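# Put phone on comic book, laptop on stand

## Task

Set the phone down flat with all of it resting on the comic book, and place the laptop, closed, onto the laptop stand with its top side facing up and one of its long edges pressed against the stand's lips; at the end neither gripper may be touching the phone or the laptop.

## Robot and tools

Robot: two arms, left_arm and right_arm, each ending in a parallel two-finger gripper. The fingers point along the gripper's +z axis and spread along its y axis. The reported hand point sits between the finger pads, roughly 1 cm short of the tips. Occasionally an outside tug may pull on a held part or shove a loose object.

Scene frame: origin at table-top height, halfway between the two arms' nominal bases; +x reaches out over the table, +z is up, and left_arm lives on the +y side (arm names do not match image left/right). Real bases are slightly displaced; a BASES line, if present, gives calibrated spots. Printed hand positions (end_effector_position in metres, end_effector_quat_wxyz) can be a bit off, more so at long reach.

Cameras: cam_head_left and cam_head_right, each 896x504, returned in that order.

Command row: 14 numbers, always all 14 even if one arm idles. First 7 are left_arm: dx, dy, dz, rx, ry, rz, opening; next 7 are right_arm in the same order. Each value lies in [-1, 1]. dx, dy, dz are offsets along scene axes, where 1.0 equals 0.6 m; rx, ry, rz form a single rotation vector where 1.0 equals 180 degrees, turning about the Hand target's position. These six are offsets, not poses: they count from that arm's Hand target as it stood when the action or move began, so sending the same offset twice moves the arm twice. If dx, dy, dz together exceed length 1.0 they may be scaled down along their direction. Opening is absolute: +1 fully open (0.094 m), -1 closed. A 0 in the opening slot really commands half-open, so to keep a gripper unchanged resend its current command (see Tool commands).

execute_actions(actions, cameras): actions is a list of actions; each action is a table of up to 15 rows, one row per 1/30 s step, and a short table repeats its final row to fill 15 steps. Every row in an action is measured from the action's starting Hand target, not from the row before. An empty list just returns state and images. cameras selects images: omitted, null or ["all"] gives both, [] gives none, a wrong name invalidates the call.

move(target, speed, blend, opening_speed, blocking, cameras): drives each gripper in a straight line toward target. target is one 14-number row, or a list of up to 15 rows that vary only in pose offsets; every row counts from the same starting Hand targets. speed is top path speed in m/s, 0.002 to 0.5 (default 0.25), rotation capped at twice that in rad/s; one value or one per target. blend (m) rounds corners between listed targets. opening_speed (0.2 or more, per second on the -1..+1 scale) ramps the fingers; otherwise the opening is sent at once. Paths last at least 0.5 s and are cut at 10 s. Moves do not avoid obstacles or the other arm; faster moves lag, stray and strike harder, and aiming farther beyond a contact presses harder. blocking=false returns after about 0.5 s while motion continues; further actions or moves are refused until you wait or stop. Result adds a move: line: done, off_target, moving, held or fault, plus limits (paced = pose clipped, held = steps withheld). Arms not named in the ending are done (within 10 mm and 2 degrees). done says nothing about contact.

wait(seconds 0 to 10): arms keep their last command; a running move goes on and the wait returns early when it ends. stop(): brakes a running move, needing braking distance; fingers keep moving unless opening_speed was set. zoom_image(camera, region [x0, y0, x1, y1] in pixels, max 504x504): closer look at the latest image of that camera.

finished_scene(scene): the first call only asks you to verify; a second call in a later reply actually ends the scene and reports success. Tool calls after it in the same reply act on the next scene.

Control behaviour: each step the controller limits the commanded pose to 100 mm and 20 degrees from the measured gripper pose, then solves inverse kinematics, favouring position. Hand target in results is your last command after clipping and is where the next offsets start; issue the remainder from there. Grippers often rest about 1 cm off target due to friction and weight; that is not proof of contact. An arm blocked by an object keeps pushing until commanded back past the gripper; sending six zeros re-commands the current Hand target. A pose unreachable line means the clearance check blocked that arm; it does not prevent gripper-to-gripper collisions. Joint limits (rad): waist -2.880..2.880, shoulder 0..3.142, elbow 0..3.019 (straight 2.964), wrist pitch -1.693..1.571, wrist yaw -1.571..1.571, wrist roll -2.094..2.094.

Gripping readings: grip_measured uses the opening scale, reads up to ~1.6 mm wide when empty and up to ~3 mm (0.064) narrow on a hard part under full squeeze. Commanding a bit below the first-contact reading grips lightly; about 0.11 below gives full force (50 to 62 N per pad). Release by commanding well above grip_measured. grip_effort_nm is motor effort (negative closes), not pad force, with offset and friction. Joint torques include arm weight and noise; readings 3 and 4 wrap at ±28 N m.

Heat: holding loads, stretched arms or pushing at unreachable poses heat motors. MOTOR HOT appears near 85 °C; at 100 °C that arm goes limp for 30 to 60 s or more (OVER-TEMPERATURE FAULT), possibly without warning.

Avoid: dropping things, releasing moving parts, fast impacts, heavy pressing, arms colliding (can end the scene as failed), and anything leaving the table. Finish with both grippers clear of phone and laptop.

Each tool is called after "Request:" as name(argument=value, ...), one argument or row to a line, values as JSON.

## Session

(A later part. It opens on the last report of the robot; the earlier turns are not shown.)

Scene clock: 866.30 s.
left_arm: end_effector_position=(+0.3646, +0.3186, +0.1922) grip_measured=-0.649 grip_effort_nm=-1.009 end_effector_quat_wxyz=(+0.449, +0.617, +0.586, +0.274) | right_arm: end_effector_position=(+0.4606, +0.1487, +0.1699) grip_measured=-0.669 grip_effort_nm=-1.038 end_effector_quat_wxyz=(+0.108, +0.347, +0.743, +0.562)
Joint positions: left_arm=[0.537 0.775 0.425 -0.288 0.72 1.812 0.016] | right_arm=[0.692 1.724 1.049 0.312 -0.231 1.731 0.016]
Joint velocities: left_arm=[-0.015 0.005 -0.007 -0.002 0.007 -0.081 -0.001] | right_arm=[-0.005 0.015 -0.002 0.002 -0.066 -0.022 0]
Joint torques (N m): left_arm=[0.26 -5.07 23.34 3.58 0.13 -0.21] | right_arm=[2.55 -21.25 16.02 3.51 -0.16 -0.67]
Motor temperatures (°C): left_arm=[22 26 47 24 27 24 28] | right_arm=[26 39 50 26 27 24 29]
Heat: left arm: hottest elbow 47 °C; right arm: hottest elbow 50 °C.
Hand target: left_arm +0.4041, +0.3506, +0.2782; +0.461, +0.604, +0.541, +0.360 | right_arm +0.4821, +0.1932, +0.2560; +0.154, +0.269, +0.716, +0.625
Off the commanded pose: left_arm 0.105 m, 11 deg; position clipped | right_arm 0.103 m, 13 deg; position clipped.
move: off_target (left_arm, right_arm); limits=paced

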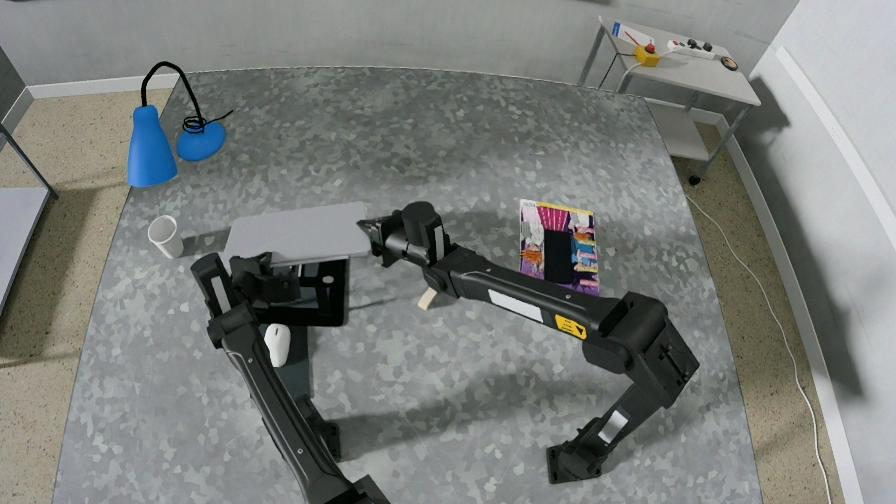

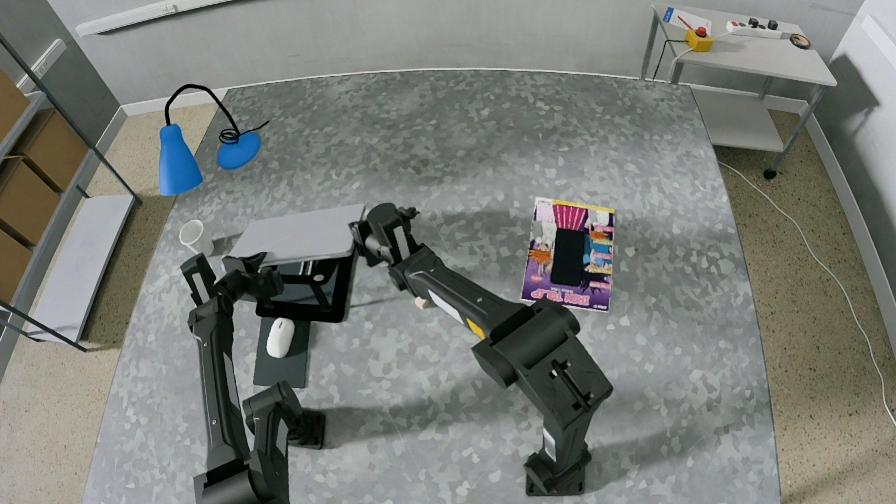

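Request:
move(
  target=[0.0, 0.033, 0.0, 0, 0, 0.02, -0.85, -0.027, 0.02, -0.01, 0, 0, 0.0, -0.85],
  speed=0.05,
)

Request:
zoom_image(
  camera="cam_head_left",
  region=[180, 160, 480, 360],
)

Scene clock: 877.07 s.
left_arm: end_effector_position=(+0.3641, +0.3326, +0.1903) grip_measured=-0.649 grip_effort_nm=-1.009 end_effector_quat_wxyz=(+0.438, +0.607, +0.597, +0.287) | right_arm: end_effector_position=(+0.4540, +0.1589, +0.1699) grip_measured=-0.669 grip_effort_nm=-1.038 end_effector_quat_wxyz=(+0.116, +0.351, +0.742, +0.560)
Joint positions: left_arm=[0.568 0.785 0.425 -0.273 0.703 1.816 0.016] | right_arm=[0.721 1.726 1.051 0.314 -0.186 1.739 0.016]
Joint velocities: left_arm=[-0.015 0.005 -0.007 0.002 -0.081 0.007 0] | right_arm=[0.005 -0.015 0.007 0.012 0.007 -0.007 0]
Joint torques (N m): left_arm=[0.56 -3.9 22.67 3.9 -0.11 -0.35] | right_arm=[2.84 -20.89 14.99 4.04 -0.5 -0.67]
Motor temperatures (°C): left_arm=[22 25 50 24 27 24 28] | right_arm=[26 40 53 26 27 24 29]
Heat: left arm: hottest elbow 50 °C; right arm: hottest elbow 53 °C.
Hand target: left_arm +0.4028, +0.3692, +0.2753; +0.450, +0.587, +0.560, +0.374 | right_arm +0.4660, +0.2055, +0.2500; +0.154, +0.269, +0.716, +0.625
Off the commanded pose: left_arm 0.104 m, 11 deg; position clipped | right_arm 0.093 m, 13 deg.
move: off_target (left_arm, right_arm); limits=paced

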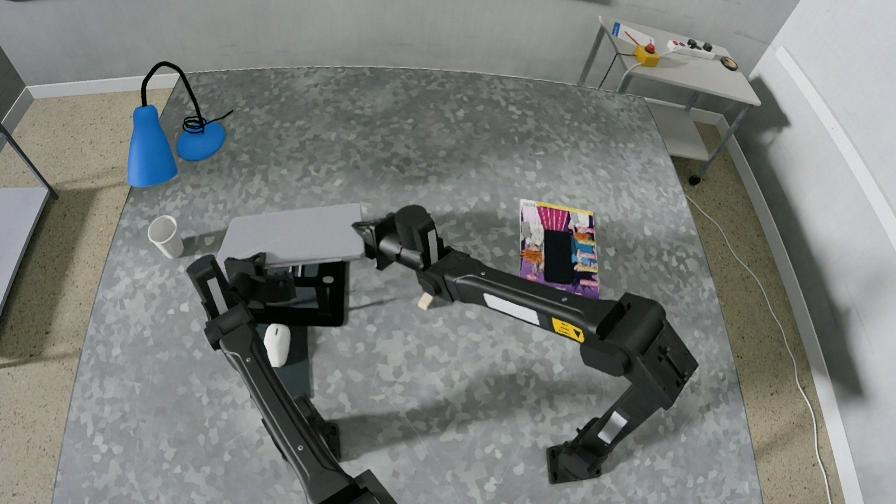

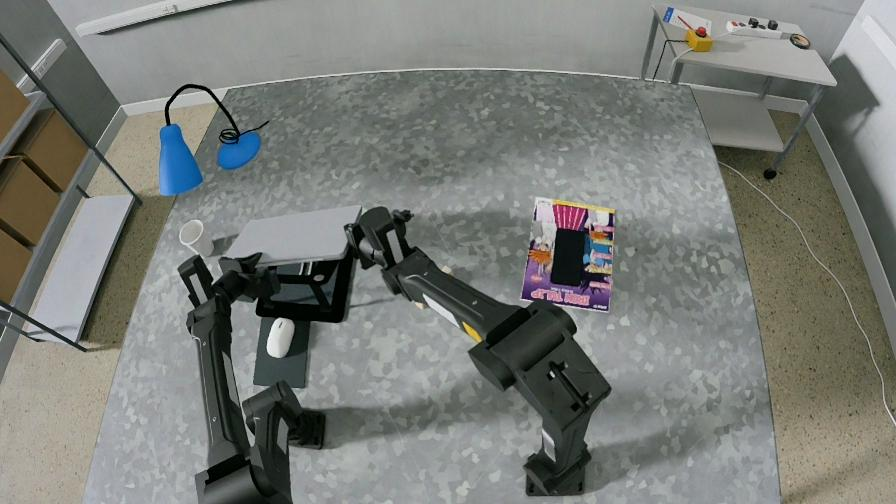

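Scaled by 1.680.

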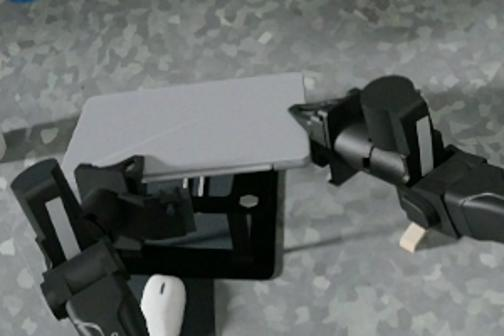

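Request:
move(
  target=[0.0, 0.005, -0.045, 0, 0.05, 0.0, -0.85, -0.03, 0.01, -0.08, 0, 0.05, 0.0, -0.85],
  speed=0.04,
)

Request:
zoom_image(
  camera="cam_head_left",
  region=[180, 160, 480, 360],
)

Request:
zoom_image(
  camera="cam_head_right",
  region=[180, 160, 480, 360],
)

Scene clock: 887.70 s.
left_arm: end_effector_position=(+0.3599, +0.3415, +0.1669) grip_measured=-0.649 grip_effort_nm=-1.009 end_effector_quat_wxyz=(+0.391, +0.627, +0.623, +0.257) | right_arm: end_effector_position=(+0.4450, +0.1694, +0.1347) grip_measured=-0.668 grip_effort_nm=-1.038 end_effector_quat_wxyz=(+0.072, +0.390, +0.739, +0.545)
Joint positions: left_arm=[0.571 0.844 0.46 -0.394 0.64 1.901 0.016] | right_arm=[0.74 1.78 1.051 0.314 -0.191 1.842 0.016]
Joint velocities: left_arm=[-0.005 -0.015 -0.002 0.007 -0.081 0.022 0.001] | right_arm=[0.005 -0.015 0.002 -0.017 -0.022 -0.007 0]
Joint torques (N m): left_arm=[-1.14 -5.01 23.99 1.92 -0.02 -0.35] | right_arm=[3.14 -22.3 12.78 3.4 -0.48 -0.53]
Motor temperatures (°C): left_arm=[22 25 54 24 27 24 28] | right_arm=[26 40 57 26 27 25 29]
Heat: left arm: hottest elbow 54 °C; right arm: hottest elbow 57 °C.
Hand target: left_arm +0.4029, +0.3723, +0.2482; +0.404, +0.614, +0.593, +0.328 | right_arm +0.4474, +0.2118, +0.2023; +0.096, +0.317, +0.726, +0.603
Off the commanded pose: left_arm 0.097 m, 9 deg | right_arm 0.079 m, 11 deg.
move: off_target (left_arm, right_arm)

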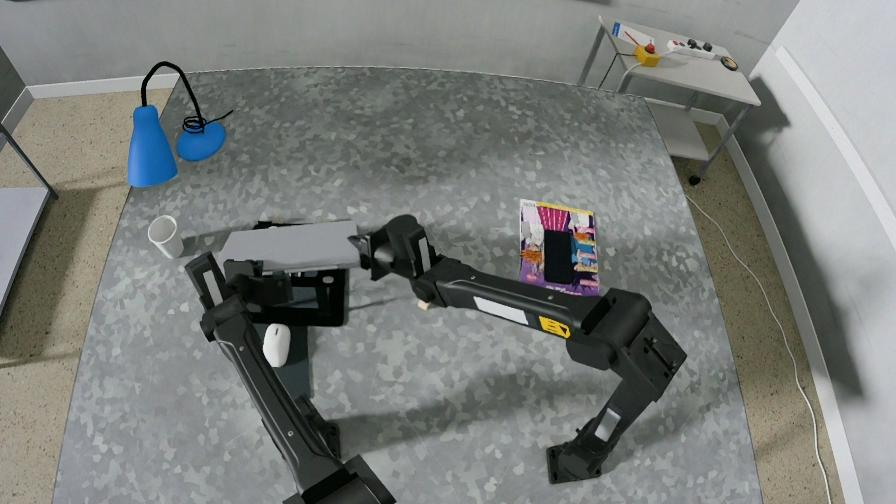

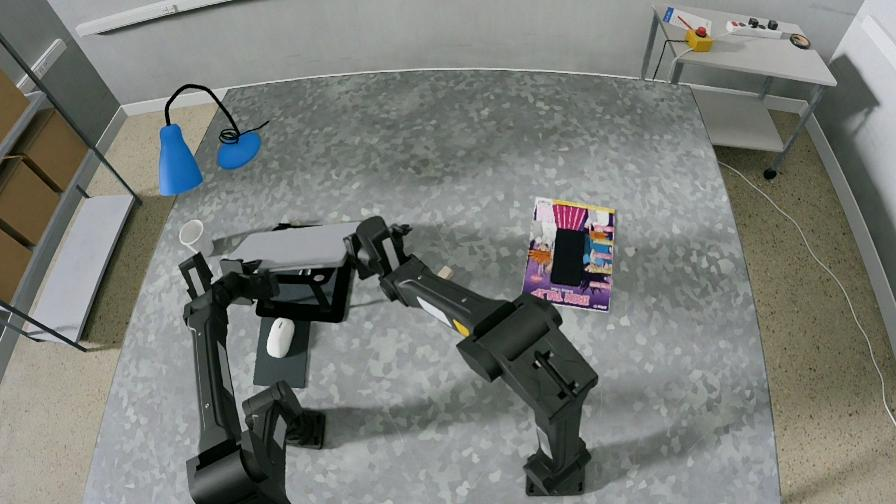

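Scaled by 1.680.

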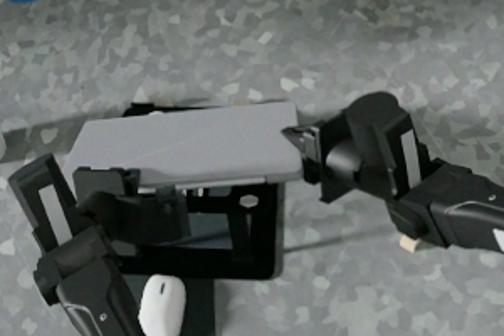

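Scaled by 1.680.

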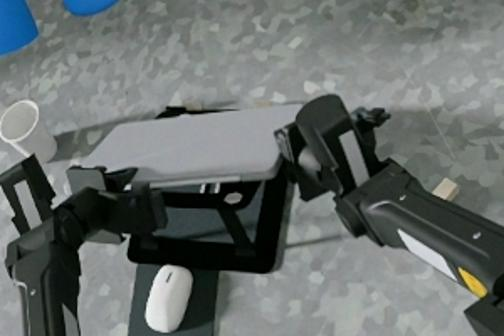

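Request:
move(
  target=[0.0, -0.01, -0.04, 0, 0.02, 0.0, -0.85, 0.0, 0.0, -0.04, 0, 0.02, 0.0, -0.85],
  speed=0.03,
)

Request:
zoom_image(
  camera="cam_head_left",
  region=[200, 190, 400, 320],
)

Request:
zoom_image(
  camera="cam_head_right",
  region=[200, 190, 400, 320],
)

Scene clock: 893.90 s.
left_arm: end_effector_position=(+0.3642, +0.3446, +0.1628) grip_measured=-0.649 grip_effort_nm=-1.009 end_effector_quat_wxyz=(+0.374, +0.637, +0.623, +0.258) | right_arm: end_effector_position=(+0.4435, +0.1706, +0.1239) grip_measured=-0.668 grip_effort_nm=-1.038 end_effector_quat_wxyz=(+0.059, +0.400, +0.738, +0.540)
Joint positions: left_arm=[0.556 0.869 0.474 -0.4 0.603 1.925 0.016] | right_arm=[0.741 1.797 1.051 0.314 -0.2 1.869 0.016]
Joint velocities: left_arm=[-0.015 -0.015 -0.007 -0.002 -0.007 0.066 0] | right_arm=[0.015 -0.015 0.002 0.022 -0.007 0.007 0]
Joint torques (N m): left_arm=[-2.02 -4.31 21.59 1.99 -0.22 -0.46] | right_arm=[2.9 -20.95 12.55 3.4 -0.78 -0.45]
Motor temperatures (°C): left_arm=[22 25 53 24 27 24 28] | right_arm=[26 41 57 26 27 25 29]
Heat: left arm: hottest elbow 53 °C; right arm: hottest elbow 57 °C.
Hand target: left_arm +0.4027, +0.3664, +0.2242; +0.385, +0.624, +0.606, +0.309 | right_arm +0.4472, +0.2117, +0.1783; +0.073, +0.336, +0.728, +0.593
Off the commanded pose: left_arm 0.076 m, 6 deg | right_arm 0.068 m, 10 deg.
move: off_target (left_arm, right_arm)

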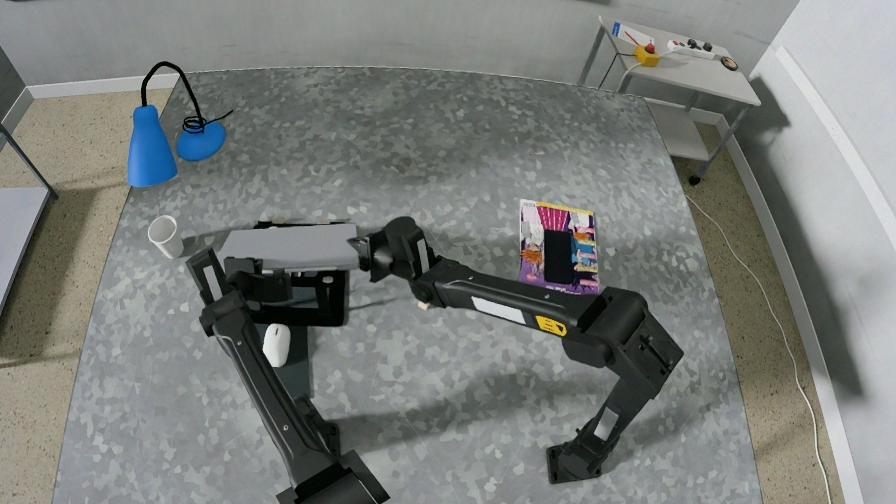

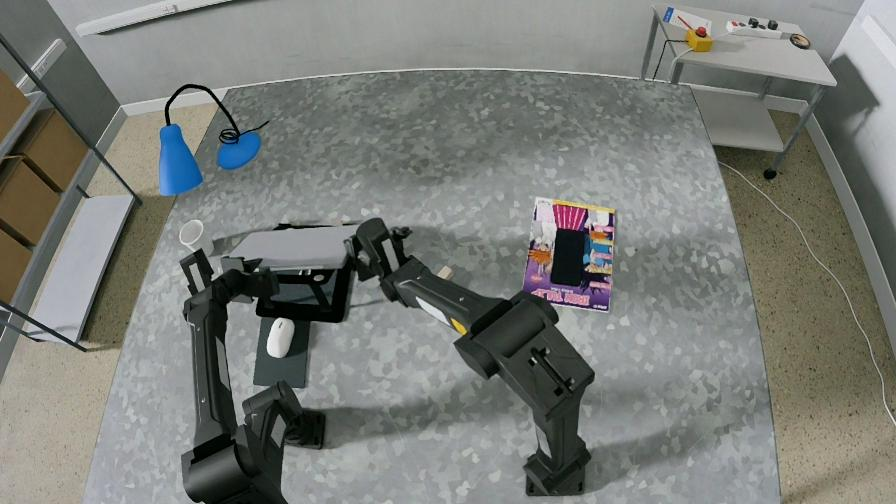

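Scaled by 2.520.

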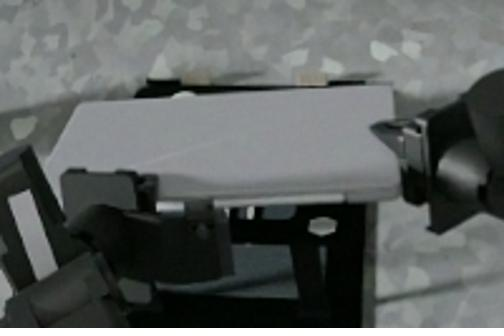

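Scaled by 2.520.

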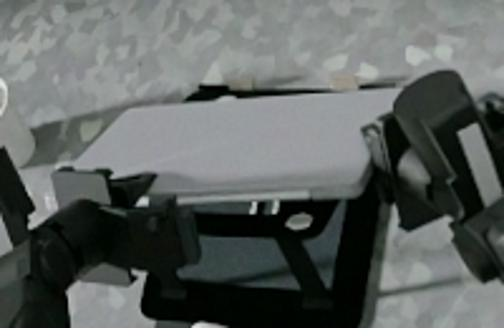

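Request:
move(
  target=[-0.02, -0.012, -0.04, 0, 0.0, 0.0, -0.85, 0.0, -0.03, -0.04, 0, 0.0, 0.0, -0.85],
  speed=0.03,
)

Request:
zoom_image(
  camera="cam_head_left",
  region=[200, 190, 400, 320],
)

Scene clock: 901.60 s.
left_arm: end_effector_position=(+0.3670, +0.3466, +0.1623) grip_measured=-0.649 grip_effort_nm=-1.009 end_effector_quat_wxyz=(+0.371, +0.639, +0.620, +0.264) | right_arm: end_effector_position=(+0.4461, +0.1743, +0.1185) grip_measured=-0.668 grip_effort_nm=-1.038 end_effector_quat_wxyz=(+0.054, +0.395, +0.732, +0.552)
Joint positions: left_arm=[0.553 0.878 0.474 -0.381 0.596 1.931 0.016] | right_arm=[0.738 1.823 1.051 0.366 -0.217 1.877 0.016]
Joint velocities: left_arm=[0.005 -0.005 0.002 0.002 -0.022 0.095 -0.001] | right_arm=[-0.015 -0.005 -0.007 -0.007 0.007 -0.007 0]
Joint torques (N m): left_arm=[-1.79 -5.83 15.17 3.6 -0.07 -0.53] | right_arm=[1.49 -21.48 9.1 3.92 -0.91 -0.58]
Motor temperatures (°C): left_arm=[22 25 53 24 27 24 29] | right_arm=[26 40 57 26 27 25 29]
Heat: left arm: hottest elbow 53 °C; right arm: hottest elbow 57 °C.
Hand target: left_arm +0.3905, +0.3593, +0.2001; +0.385, +0.624, +0.606, +0.308 | right_arm +0.4466, +0.1935, +0.1544; +0.073, +0.336, +0.728, +0.593
Off the commanded pose: left_arm 0.046 m, 6 deg | right_arm 0.041 m, 9 deg.
move: off_target (left_arm, right_arm)

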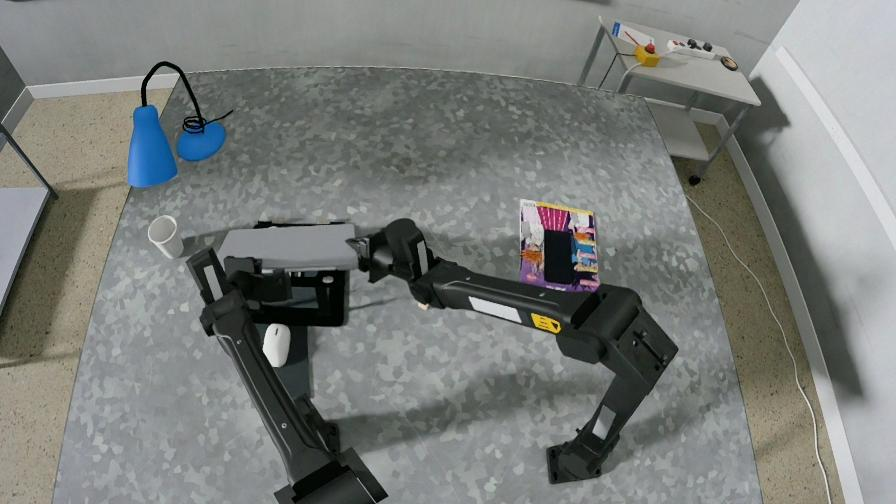

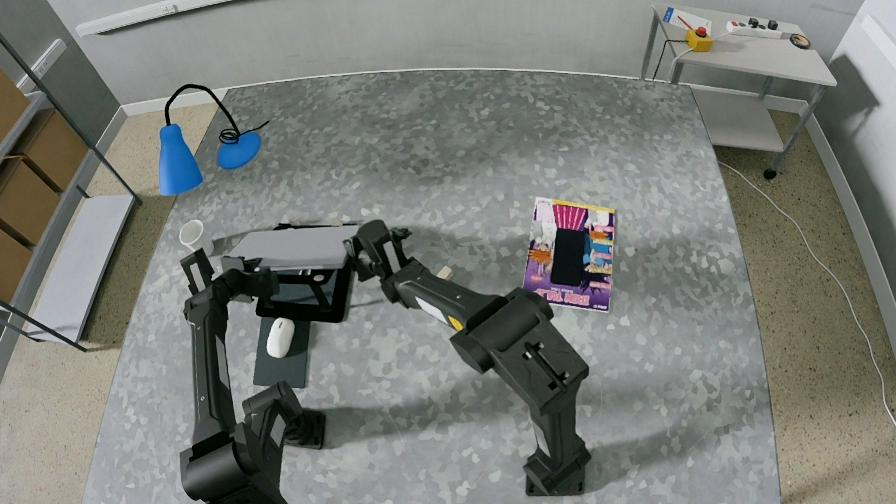

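Scaled by 2.520.

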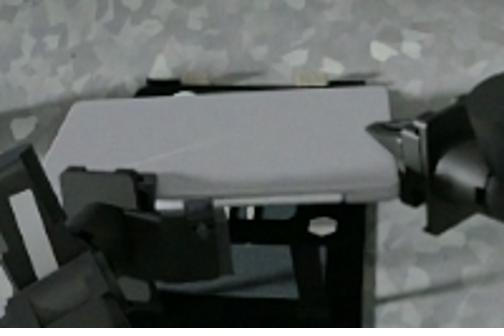

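Request:
move(
  target=[-0.025, -0.015, -0.045, 0, 0.0, 0.0, -0.85, -0.01, -0.02, -0.03, 0, 0.0, 0.0, -0.85],
  speed=0.03,
)

Request:
zoom_image(
  camera="cam_head_left",
  region=[200, 190, 400, 320],
)

Scene clock: 905.47 s.
left_arm: end_effector_position=(+0.3655, +0.3438, +0.1518) grip_measured=-0.649 grip_effort_nm=-1.004 end_effector_quat_wxyz=(+0.377, +0.640, +0.608, +0.280) | right_arm: end_effector_position=(+0.4456, +0.1701, +0.1106) grip_measured=-0.669 grip_effort_nm=-1.038 end_effector_quat_wxyz=(+0.059, +0.388, +0.728, +0.562)
Joint positions: left_arm=[0.552 0.877 0.425 -0.294 0.602 1.932 0.016] | right_arm=[0.733 1.839 1.027 0.432 -0.223 1.867 0.016]
Joint velocities: left_arm=[-0.005 -0.015 -0.002 0.012 -0.022 0.037 0] | right_arm=[0.005 0.005 -0.017 -0.002 -0.081 0.037 0]
Joint torques (N m): left_arm=[-2.37 -6.24 11.86 2.95 -0.27 -0.52] | right_arm=[1.2 -21.89 7.25 3.66 -1.04 -0.53]
Motor temperatures (°C): left_arm=[22 25 53 24 27 24 29] | right_arm=[26 40 56 26 27 25 29]
Heat: left arm: hottest elbow 53 °C; right arm: hottest elbow 56 °C.
Hand target: left_arm +0.3752, +0.3505, +0.1732; +0.385, +0.624, +0.606, +0.309 | right_arm +0.4402, +0.1814, +0.1365; +0.073, +0.336, +0.728, +0.593
Off the commanded pose: left_arm 0.024 m, 4 deg | right_arm 0.029 m, 7 deg.
move: off_target (left_arm, right_arm)

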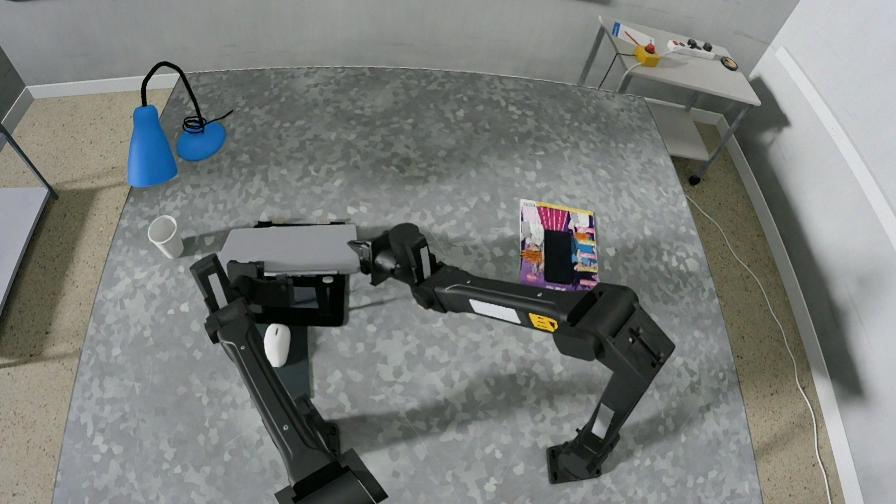

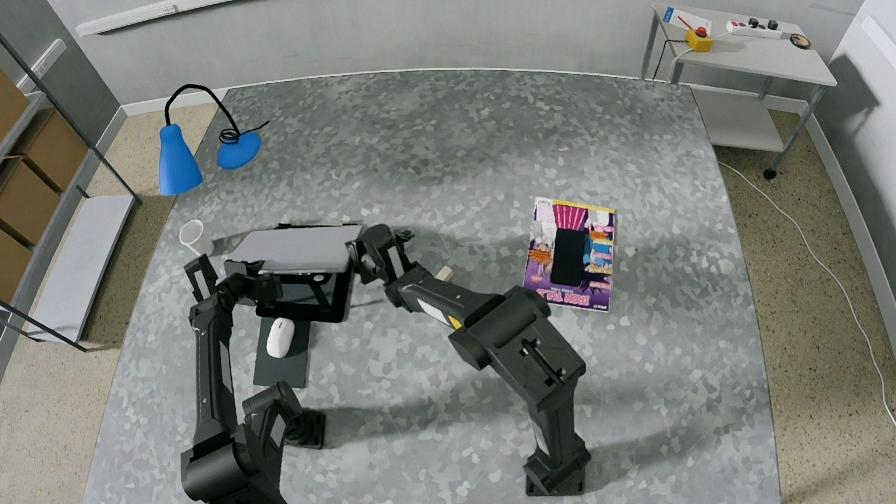

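Scaled by 2.520.

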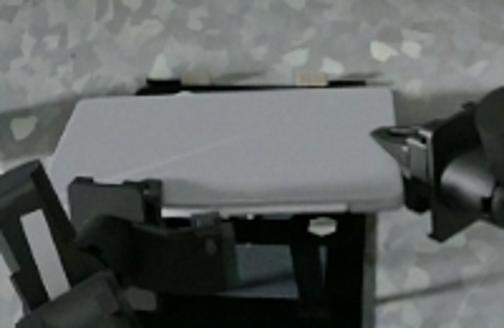

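Request:
move(
  target=[-0.015, -0.008, -0.01, 0, 0.0, 0.0, -0.45, 0, -0.01, -0.01, 0, 0.0, 0.0, -0.85],
  speed=0.03,
  opening_speed=0.2,
)

Request:
zoom_image(
  camera="cam_head_left",
  region=[200, 190, 400, 320],
)

Scene clock: 910.43 s.
left_arm: end_effector_position=(+0.3623, +0.3411, +0.1538) grip_measured=-0.453 grip_effort_nm=0.129 end_effector_quat_wxyz=(+0.381, +0.635, +0.606, +0.290) | right_arm: end_effector_position=(+0.4426, +0.1679, +0.1092) grip_measured=-0.669 grip_effort_nm=-1.038 end_effector_quat_wxyz=(+0.056, +0.381, +0.728, +0.567)
Joint positions: left_arm=[0.549 0.846 0.404 -0.273 0.598 1.915 0.026] | right_arm=[0.729 1.839 1.012 0.457 -0.239 1.862 0.016]
Joint velocities: left_arm=[0.005 -0.005 -0.007 -0.002 0.007 -0.037 0] | right_arm=[-0.015 -0.005 0.007 -0.002 -0.066 -0.007 0]
Joint torques (N m): left_arm=[-1.73 -4.89 11.17 2.24 -0.13 -0.31] | right_arm=[0.85 -21.25 7.1 3.44 -0.8 -0.49]
Motor temperatures (°C): left_arm=[22 25 51 24 27 24 29] | right_arm=[26 40 55 26 27 25 29]
Heat: left arm: hottest elbow 51 °C; right arm: hottest elbow 55 °C.
Hand target: left_arm +0.3662, +0.3457, +0.1672; +0.385, +0.624, +0.606, +0.309 | right_arm +0.4401, +0.1754, +0.1306; +0.073, +0.336, +0.728, +0.593
Off the commanded pose: left_arm 0.015 m, 2 deg | right_arm 0.023 m, 6 deg.
move: off_target (left_arm, right_arm)

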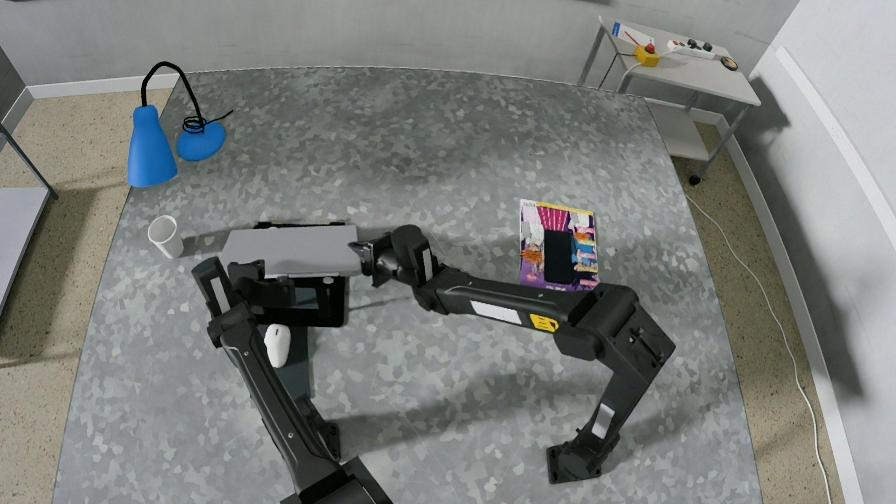

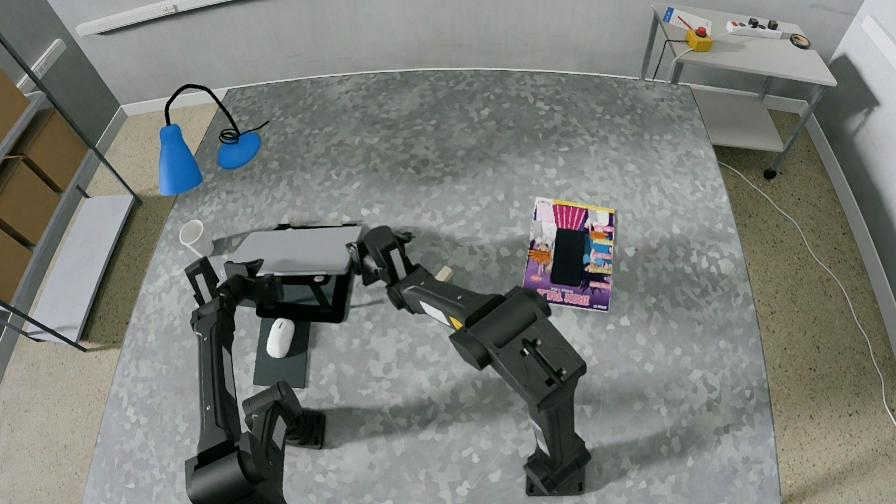

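Scaled by 2.520.

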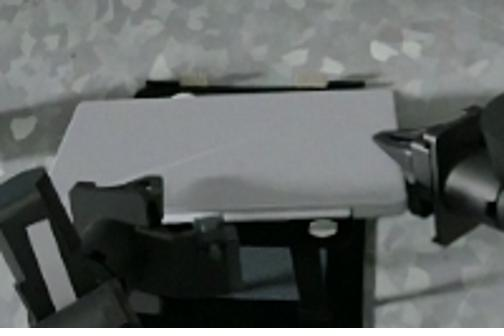

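Request:
move(
  target=[-0.01, -0.008, -0.005, 0, 0.0, 0.0, -0.2, 0, 0, 0, 0, 0.0, 0.0, -0.85],
  speed=0.03,
  opening_speed=0.25,
  cameras=[],
)

Request:
move(
  target=[-0.1, 0.015, 0.066, 0, 0.0, 0.0, -0.2, 0, 0, 0, 0, 0.0, 0.0, -0.85],
  speed=0.05,
)

Request:
zoom_image(
  camera="cam_head_left",
  region=[200, 190, 400, 320],
)

Scene clock: 916.60 s.
left_arm: end_effector_position=(+0.3603, +0.3401, +0.1591) grip_measured=-0.203 grip_effort_nm=0.144 end_effector_quat_wxyz=(+0.382, +0.633, +0.603, +0.299) | right_arm: end_effector_position=(+0.4415, +0.1686, +0.1093) grip_measured=-0.669 grip_effort_nm=-1.043 end_effector_quat_wxyz=(+0.054, +0.378, +0.730, +0.567)
Joint positions: left_arm=[0.547 0.819 0.398 -0.272 0.593 1.909 0.037] | right_arm=[0.729 1.839 1.012 0.457 -0.246 1.86 0.016]
Joint velocities: left_arm=[-0.005 -0.015 -0.007 0.017 -0.051 -0.037 0.001] | right_arm=[0.005 -0.005 -0.012 0.007 0.066 0.081 0]
Joint torques (N m): left_arm=[-1.73 -5.07 9.96 1.88 0 -0.32] | right_arm=[0.91 -21.19 7.1 3.47 -0.55 -0.47]
Motor temperatures (°C): left_arm=[22 25 50 24 27 24 28] | right_arm=[26 40 53 26 27 25 29]
Heat: left arm: hottest elbow 50 °C; right arm: hottest elbow 53 °C.
Hand target: left_arm +0.3602, +0.3410, +0.1643; +0.385, +0.624, +0.606, +0.308 | right_arm +0.4401, +0.1754, +0.1306; +0.073, +0.336, +0.728, +0.593
Off the commanded pose: left_arm 0.005 m, 1 deg | right_arm 0.022 m, 6 deg.
move: off_target (right_arm)
No camera images: "cameras" was empty.

Scene clock: 918.87 s.
left_arm: end_effector_position=(+0.2955, +0.3405, +0.1747) grip_measured=-0.202 grip_effort_nm=0.105 end_effector_quat_wxyz=(+0.386, +0.624, +0.619, +0.280) | right_arm: end_effector_position=(+0.4400, +0.1683, +0.1089) grip_measured=-0.669 grip_effort_nm=-1.043 end_effector_quat_wxyz=(+0.062, +0.364, +0.735, +0.568)
Joint positions: left_arm=[0.762 0.6 0.398 -0.641 0.752 2.071 0.038] | right_arm=[0.729 1.839 1.006 0.467 -0.251 1.828 0.016]
Joint velocities: left_arm=[0.005 -0.005 0.002 0.007 0.022 0.066 -0.001] | right_arm=[0.005 0.015 -0.002 0.007 -0.066 -0.051 -0.002]
Joint torques (N m): left_arm=[-0.97 -3.19 15.61 1.11 0.48 0.05] | right_arm=[0.91 -21.19 7.49 3.14 -0.47 -0.18]
Motor temperatures (°C): left_arm=[22 25 50 24 27 24 28] | right_arm=[26 40 53 26 27 25 29]
Heat: left arm: hottest elbow 50 °C; right arm: hottest elbow 53 °C.
Hand target: left_arm +0.3006, +0.3511, +0.2033; +0.384, +0.625, +0.606, +0.308 | right_arm +0.4400, +0.1754, +0.1306; +0.073, +0.336, +0.728, +0.593
Off the commanded pose: left_arm 0.031 m, 4 deg | right_arm 0.023 m, 5 deg.
joint sent to its limit (left arm) — joint 6 (wrist roll), upper limit. The joint targets still meet the commanded pose.
move: off_target (left_arm, right_arm)

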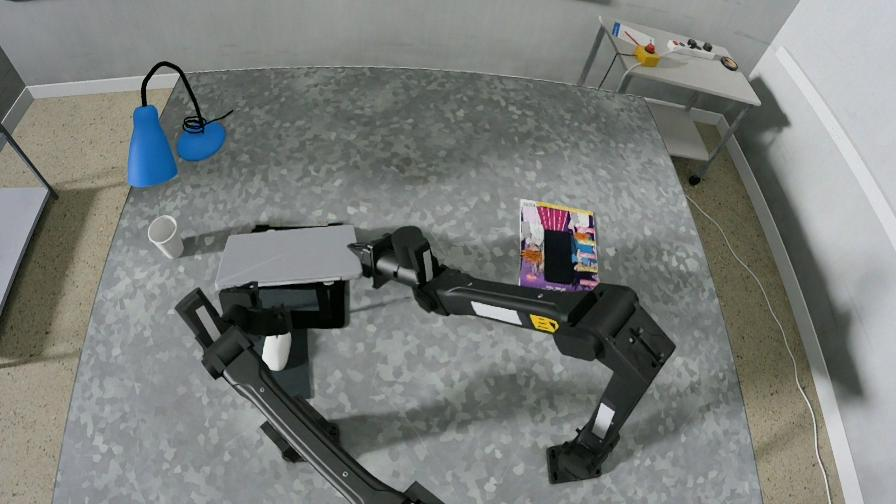

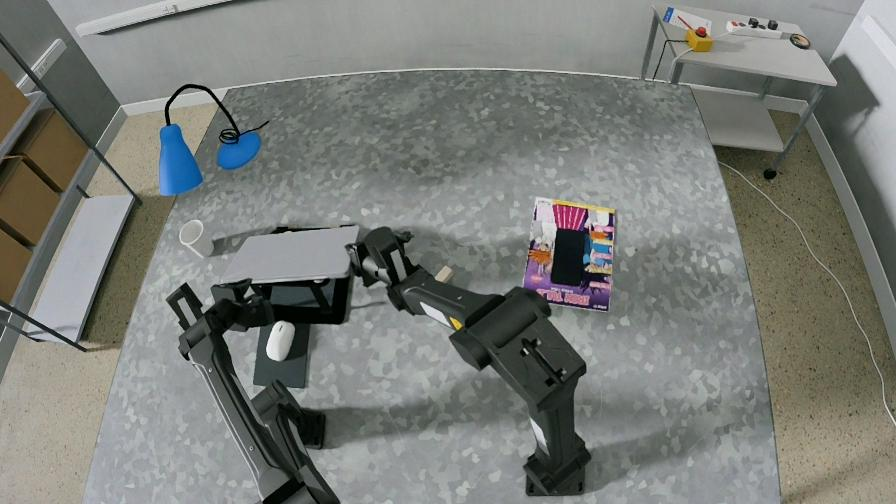

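Scaled by 2.520.

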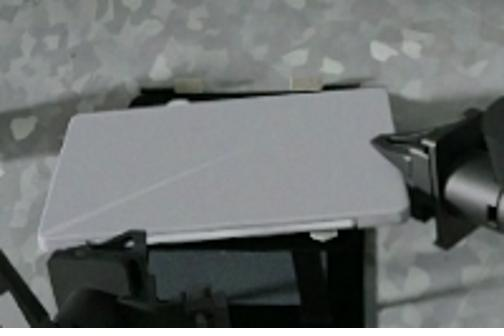

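Request:
move(
  target=[-0.05, -0.01, 0.06, 0, 0.0, 0.03, -0.2, 0, 0, 0, 0, 0.0, 0.0, -0.85],
  speed=0.06,
)

Request:
zoom_image(
  camera="cam_head_left",
  region=[200, 190, 400, 320],
)

Request:
zoom_image(
  camera="cam_head_right",
  region=[200, 190, 400, 320],
)

Scene clock: 925.70 s.
left_arm: end_effector_position=(+0.2664, +0.3351, +0.1971) grip_measured=-0.202 grip_effort_nm=0.110 end_effector_quat_wxyz=(+0.371, +0.596, +0.651, +0.288) | right_arm: end_effector_position=(+0.4400, +0.1683, +0.1089) grip_measured=-0.669 grip_effort_nm=-1.038 end_effector_quat_wxyz=(+0.062, +0.364, +0.735, +0.568)
Joint positions: left_arm=[0.824 0.437 0.427 -0.835 0.73 2.046 0.038] | right_arm=[0.729 1.839 1.006 0.467 -0.251 1.828 0.016]
Joint velocities: left_arm=[0.005 -0.015 0.002 -0.002 0.007 0.022 0] | right_arm=[0.005 0.015 -0.012 -0.002 -0.11 -0.066 0]
Joint torques (N m): left_arm=[-0.32 -0.91 18.22 1.01 0.46 -0.03] | right_arm=[0.85 -21.13 7.46 3.15 -0.47 -0.18]
Motor temperatures (°C): left_arm=[22 25 51 24 27 24 28] | right_arm=[26 39 51 26 27 24 29]
Heat: left arm: hottest elbow 51 °C; right arm: hottest elbow 51 °C.
Hand target: left_arm +0.2707, +0.3458, +0.2393; +0.369, +0.596, +0.635, +0.326 | right_arm +0.4400, +0.1754, +0.1306; +0.073, +0.336, +0.728, +0.593
Off the commanded pose: left_arm 0.044 m, 5 deg | right_arm 0.023 m, 5 deg.
move: off_target (left_arm, right_arm)

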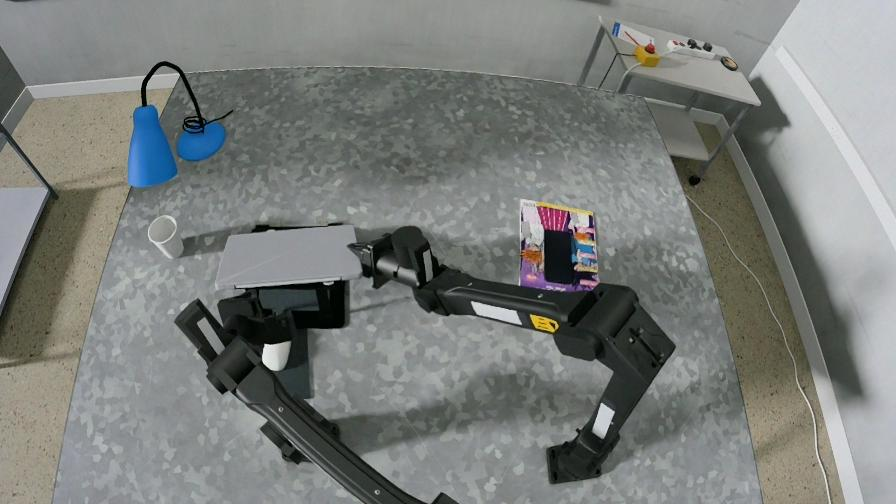

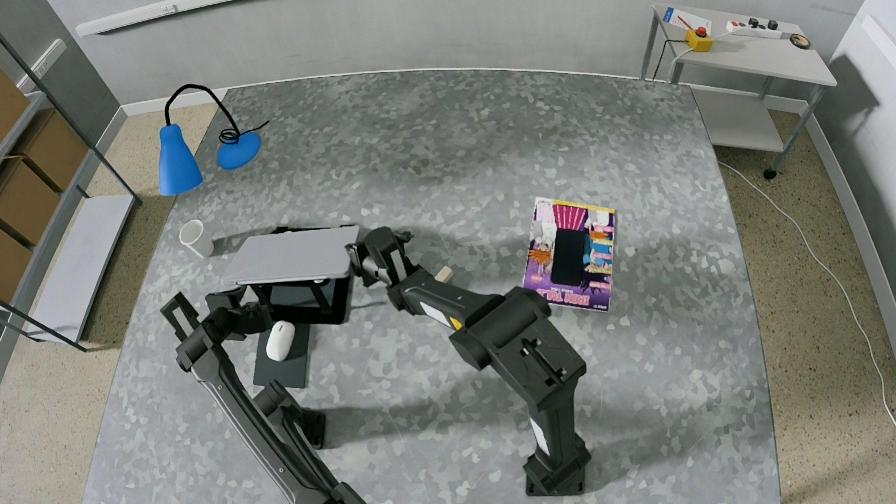

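Scaled by 2.520.

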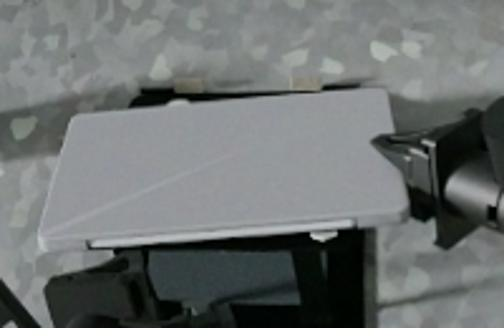

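Scaled by 2.520.

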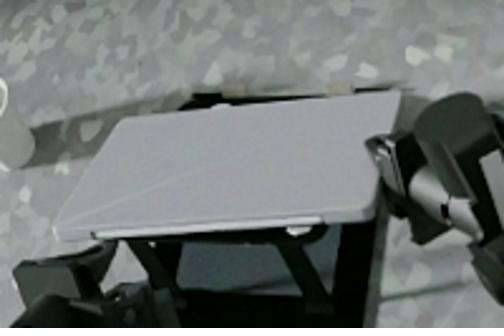

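Request:
move(
  target=[0, 0, -0.03, 0, 0.0, 0.0, -0.2, 0, -0.008, -0.022, 0, 0.0, 0.0, -0.5],
  speed=0.03,
  opening_speed=0.2,
  cameras=[],
)

Request:
move(
  target=[0, 0, 0, 0, 0.0, 0.0, -0.8, 0, -0.005, -0.005, 0, 0.0, 0.0, -0.25],
  speed=0.03,
  opening_speed=0.25,
)

Request:
zoom_image(
  camera="cam_head_left",
  region=[200, 190, 400, 320],
)

Request:
zoom_image(
  camera="cam_head_right",
  region=[200, 190, 400, 320],
)

Scene clock: 933.63 s.
left_arm: end_effector_position=(+0.2670, +0.3372, +0.2005) grip_measured=-0.202 grip_effort_nm=0.105 end_effector_quat_wxyz=(+0.372, +0.595, +0.647, +0.298) | right_arm: end_effector_position=(+0.4366, +0.1683, +0.1070) grip_measured=-0.502 grip_effort_nm=0.051 end_effector_quat_wxyz=(+0.067, +0.347, +0.736, +0.578)
Joint positions: left_arm=[0.831 0.432 0.427 -0.822 0.735 2.048 0.038] | right_arm=[0.729 1.847 0.991 0.514 -0.265 1.803 0.023]
Joint velocities: left_arm=[0.005 -0.005 -0.002 -0.007 0.095 0.037 0.001] | right_arm=[0.005 0.005 -0.007 -0.007 -0.007 0.007 0]
Joint torques (N m): left_arm=[-0.21 -0.97 14.09 1.87 0.46 0.01] | right_arm=[0.38 -20.07 7.28 2.84 -0.24 0.04]
Motor temperatures (°C): left_arm=[22 25 51 24 27 24 28] | right_arm=[26 39 50 26 27 24 29]
Heat: left arm: hottest elbow 51 °C; right arm: hottest elbow 50 °C.
Hand target: left_arm +0.2706, +0.3458, +0.2213; +0.369, +0.596, +0.635, +0.326 | right_arm +0.4398, +0.1705, +0.1174; +0.073, +0.336, +0.728, +0.593
Off the commanded pose: left_arm 0.023 m, 4 deg | right_arm 0.011 m, 2 deg.
move: off_target (left_arm, right_arm)
No camera images: "cameras" was empty.

Scene clock: 936.33 s.
left_arm: end_effector_position=(+0.2670, +0.3372, +0.2005) grip_measured=-0.797 grip_effort_nm=-0.085 end_effector_quat_wxyz=(+0.372, +0.595, +0.647, +0.298) | right_arm: end_effector_position=(+0.4368, +0.1700, +0.1117) grip_measured=-0.251 grip_effort_nm=0.056 end_effector_quat_wxyz=(+0.068, +0.341, +0.732, +0.586)
Joint positions: left_arm=[0.831 0.432 0.427 -0.822 0.735 2.048 0.01] | right_arm=[0.729 1.847 0.991 0.535 -0.271 1.802 0.035]
Joint velocities: left_arm=[-0.005 -0.005 -0.002 0.002 0.022 0.007 0] | right_arm=[-0.015 -0.005 -0.017 0.002 -0.007 -0.037 -0.001]
Joint torques (N m): left_arm=[-0.67 -0.15 14.11 1.94 0.51 0.06] | right_arm=[0.15 -19.78 6.79 2.45 -0.15 0.02]
Motor temperatures (°C): left_arm=[22 25 51 24 27 24 28] | right_arm=[26 40 50 26 26 24 29]
Heat: left arm: hottest elbow 51 °C; right arm: hottest elbow 50 °C.
Hand target: left_arm +0.2706, +0.3458, +0.2213; +0.369, +0.596, +0.635, +0.326 | right_arm +0.4396, +0.1676, +0.1144; +0.073, +0.336, +0.728, +0.593
Off the commanded pose: left_arm 0.023 m, 4 deg | right_arm 0.005 m, 1 deg.
move: off_target (left_arm)

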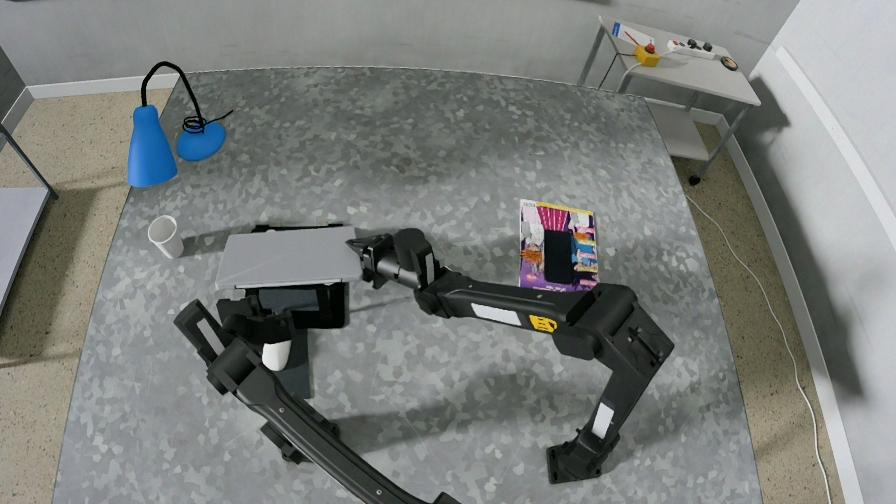

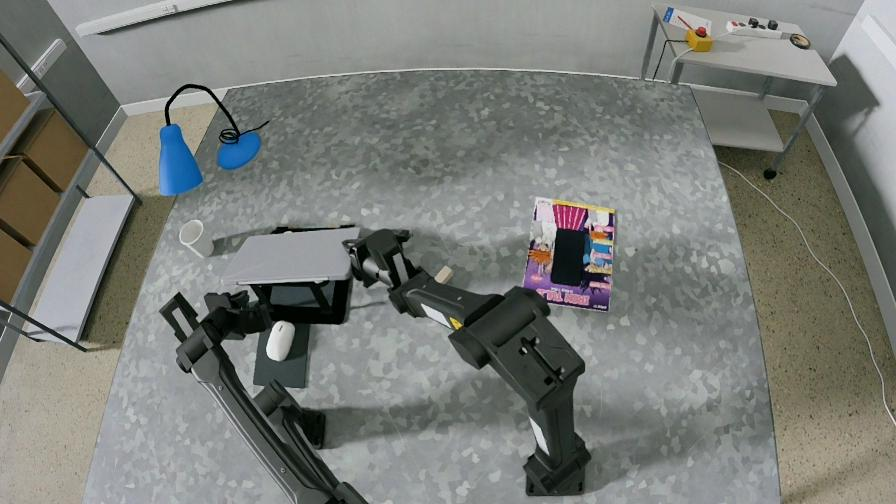

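Scaled by 2.520.

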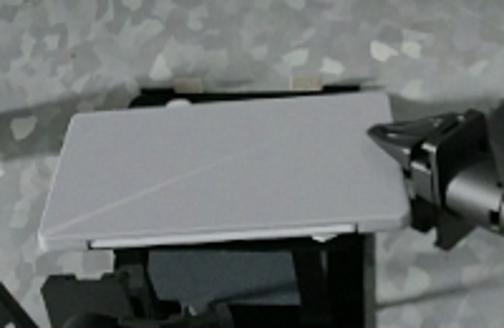

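Scaled by 2.520.

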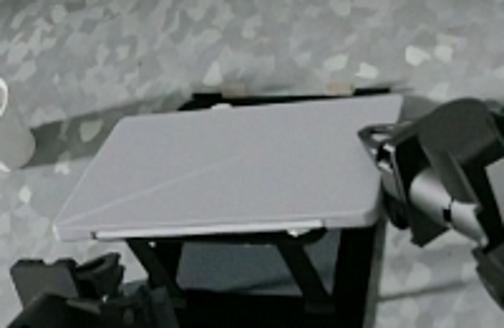

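Request:
move(
  target=[0, 0, 0, 0, 0.0, 0.0, -0.8, -0.1, -0.158, 0.075, 0, 0.0, 0.0, -0.25],
  speed=0.07,
)

Request:
zoom_image(
  camera="cam_head_left",
  region=[200, 190, 400, 320],
)

Scene clock: 940.47 s.
left_arm: end_effector_position=(+0.2670, +0.3372, +0.2005) grip_measured=-0.798 grip_effort_nm=-0.081 end_effector_quat_wxyz=(+0.372, +0.595, +0.647, +0.298) | right_arm: end_effector_position=(+0.3796, +0.0831, +0.1629) grip_measured=-0.251 grip_effort_nm=0.056 end_effector_quat_wxyz=(+0.071, +0.332, +0.726, +0.598)
Joint positions: left_arm=[0.831 0.432 0.427 -0.822 0.735 2.048 0.009] | right_arm=[0.662 1.541 0.721 0.524 -0.343 1.779 0.035]
Joint velocities: left_arm=[-0.005 -0.005 -0.007 0.017 -0.007 0.022 -0.001] | right_arm=[-0.015 -0.015 0.027 -0.002 -0.066 -0.081 0]
Joint torques (N m): left_arm=[0.03 -0.15 14.17 2.06 0.48 -0.01] | right_arm=[-0.26 -15.79 6.17 1.2 -0.11 0.04]
Motor temperatures (°C): left_arm=[22 25 51 24 27 24 28] | right_arm=[26 40 49 26 26 24 29]
Heat: left arm: hottest elbow 51 °C; right arm: hottest elbow 49 °C.
Hand target: left_arm +0.2706, +0.3458, +0.2213; +0.369, +0.596, +0.635, +0.326 | right_arm +0.3788, +0.0739, +0.1607; +0.073, +0.335, +0.728, +0.593
Off the commanded pose: left_arm 0.023 m, 4 deg | right_arm 0.011 m, 1 deg.
move: off_target (left_arm, right_arm)

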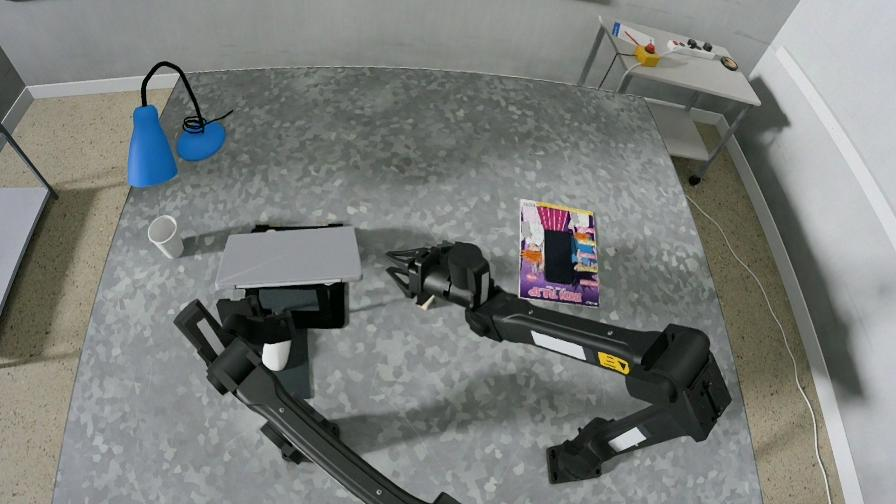

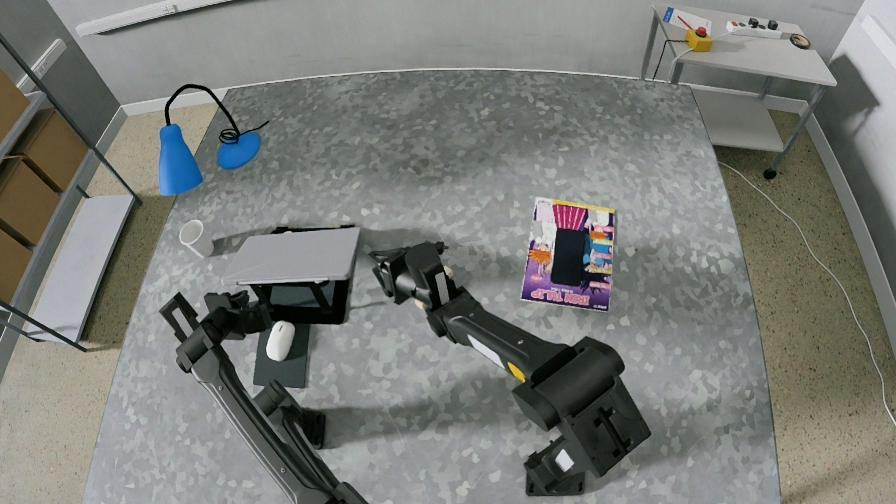

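Scaled by 2.520.

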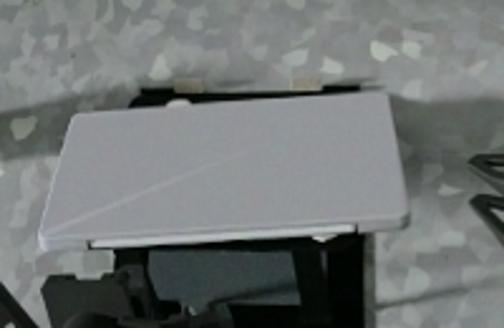

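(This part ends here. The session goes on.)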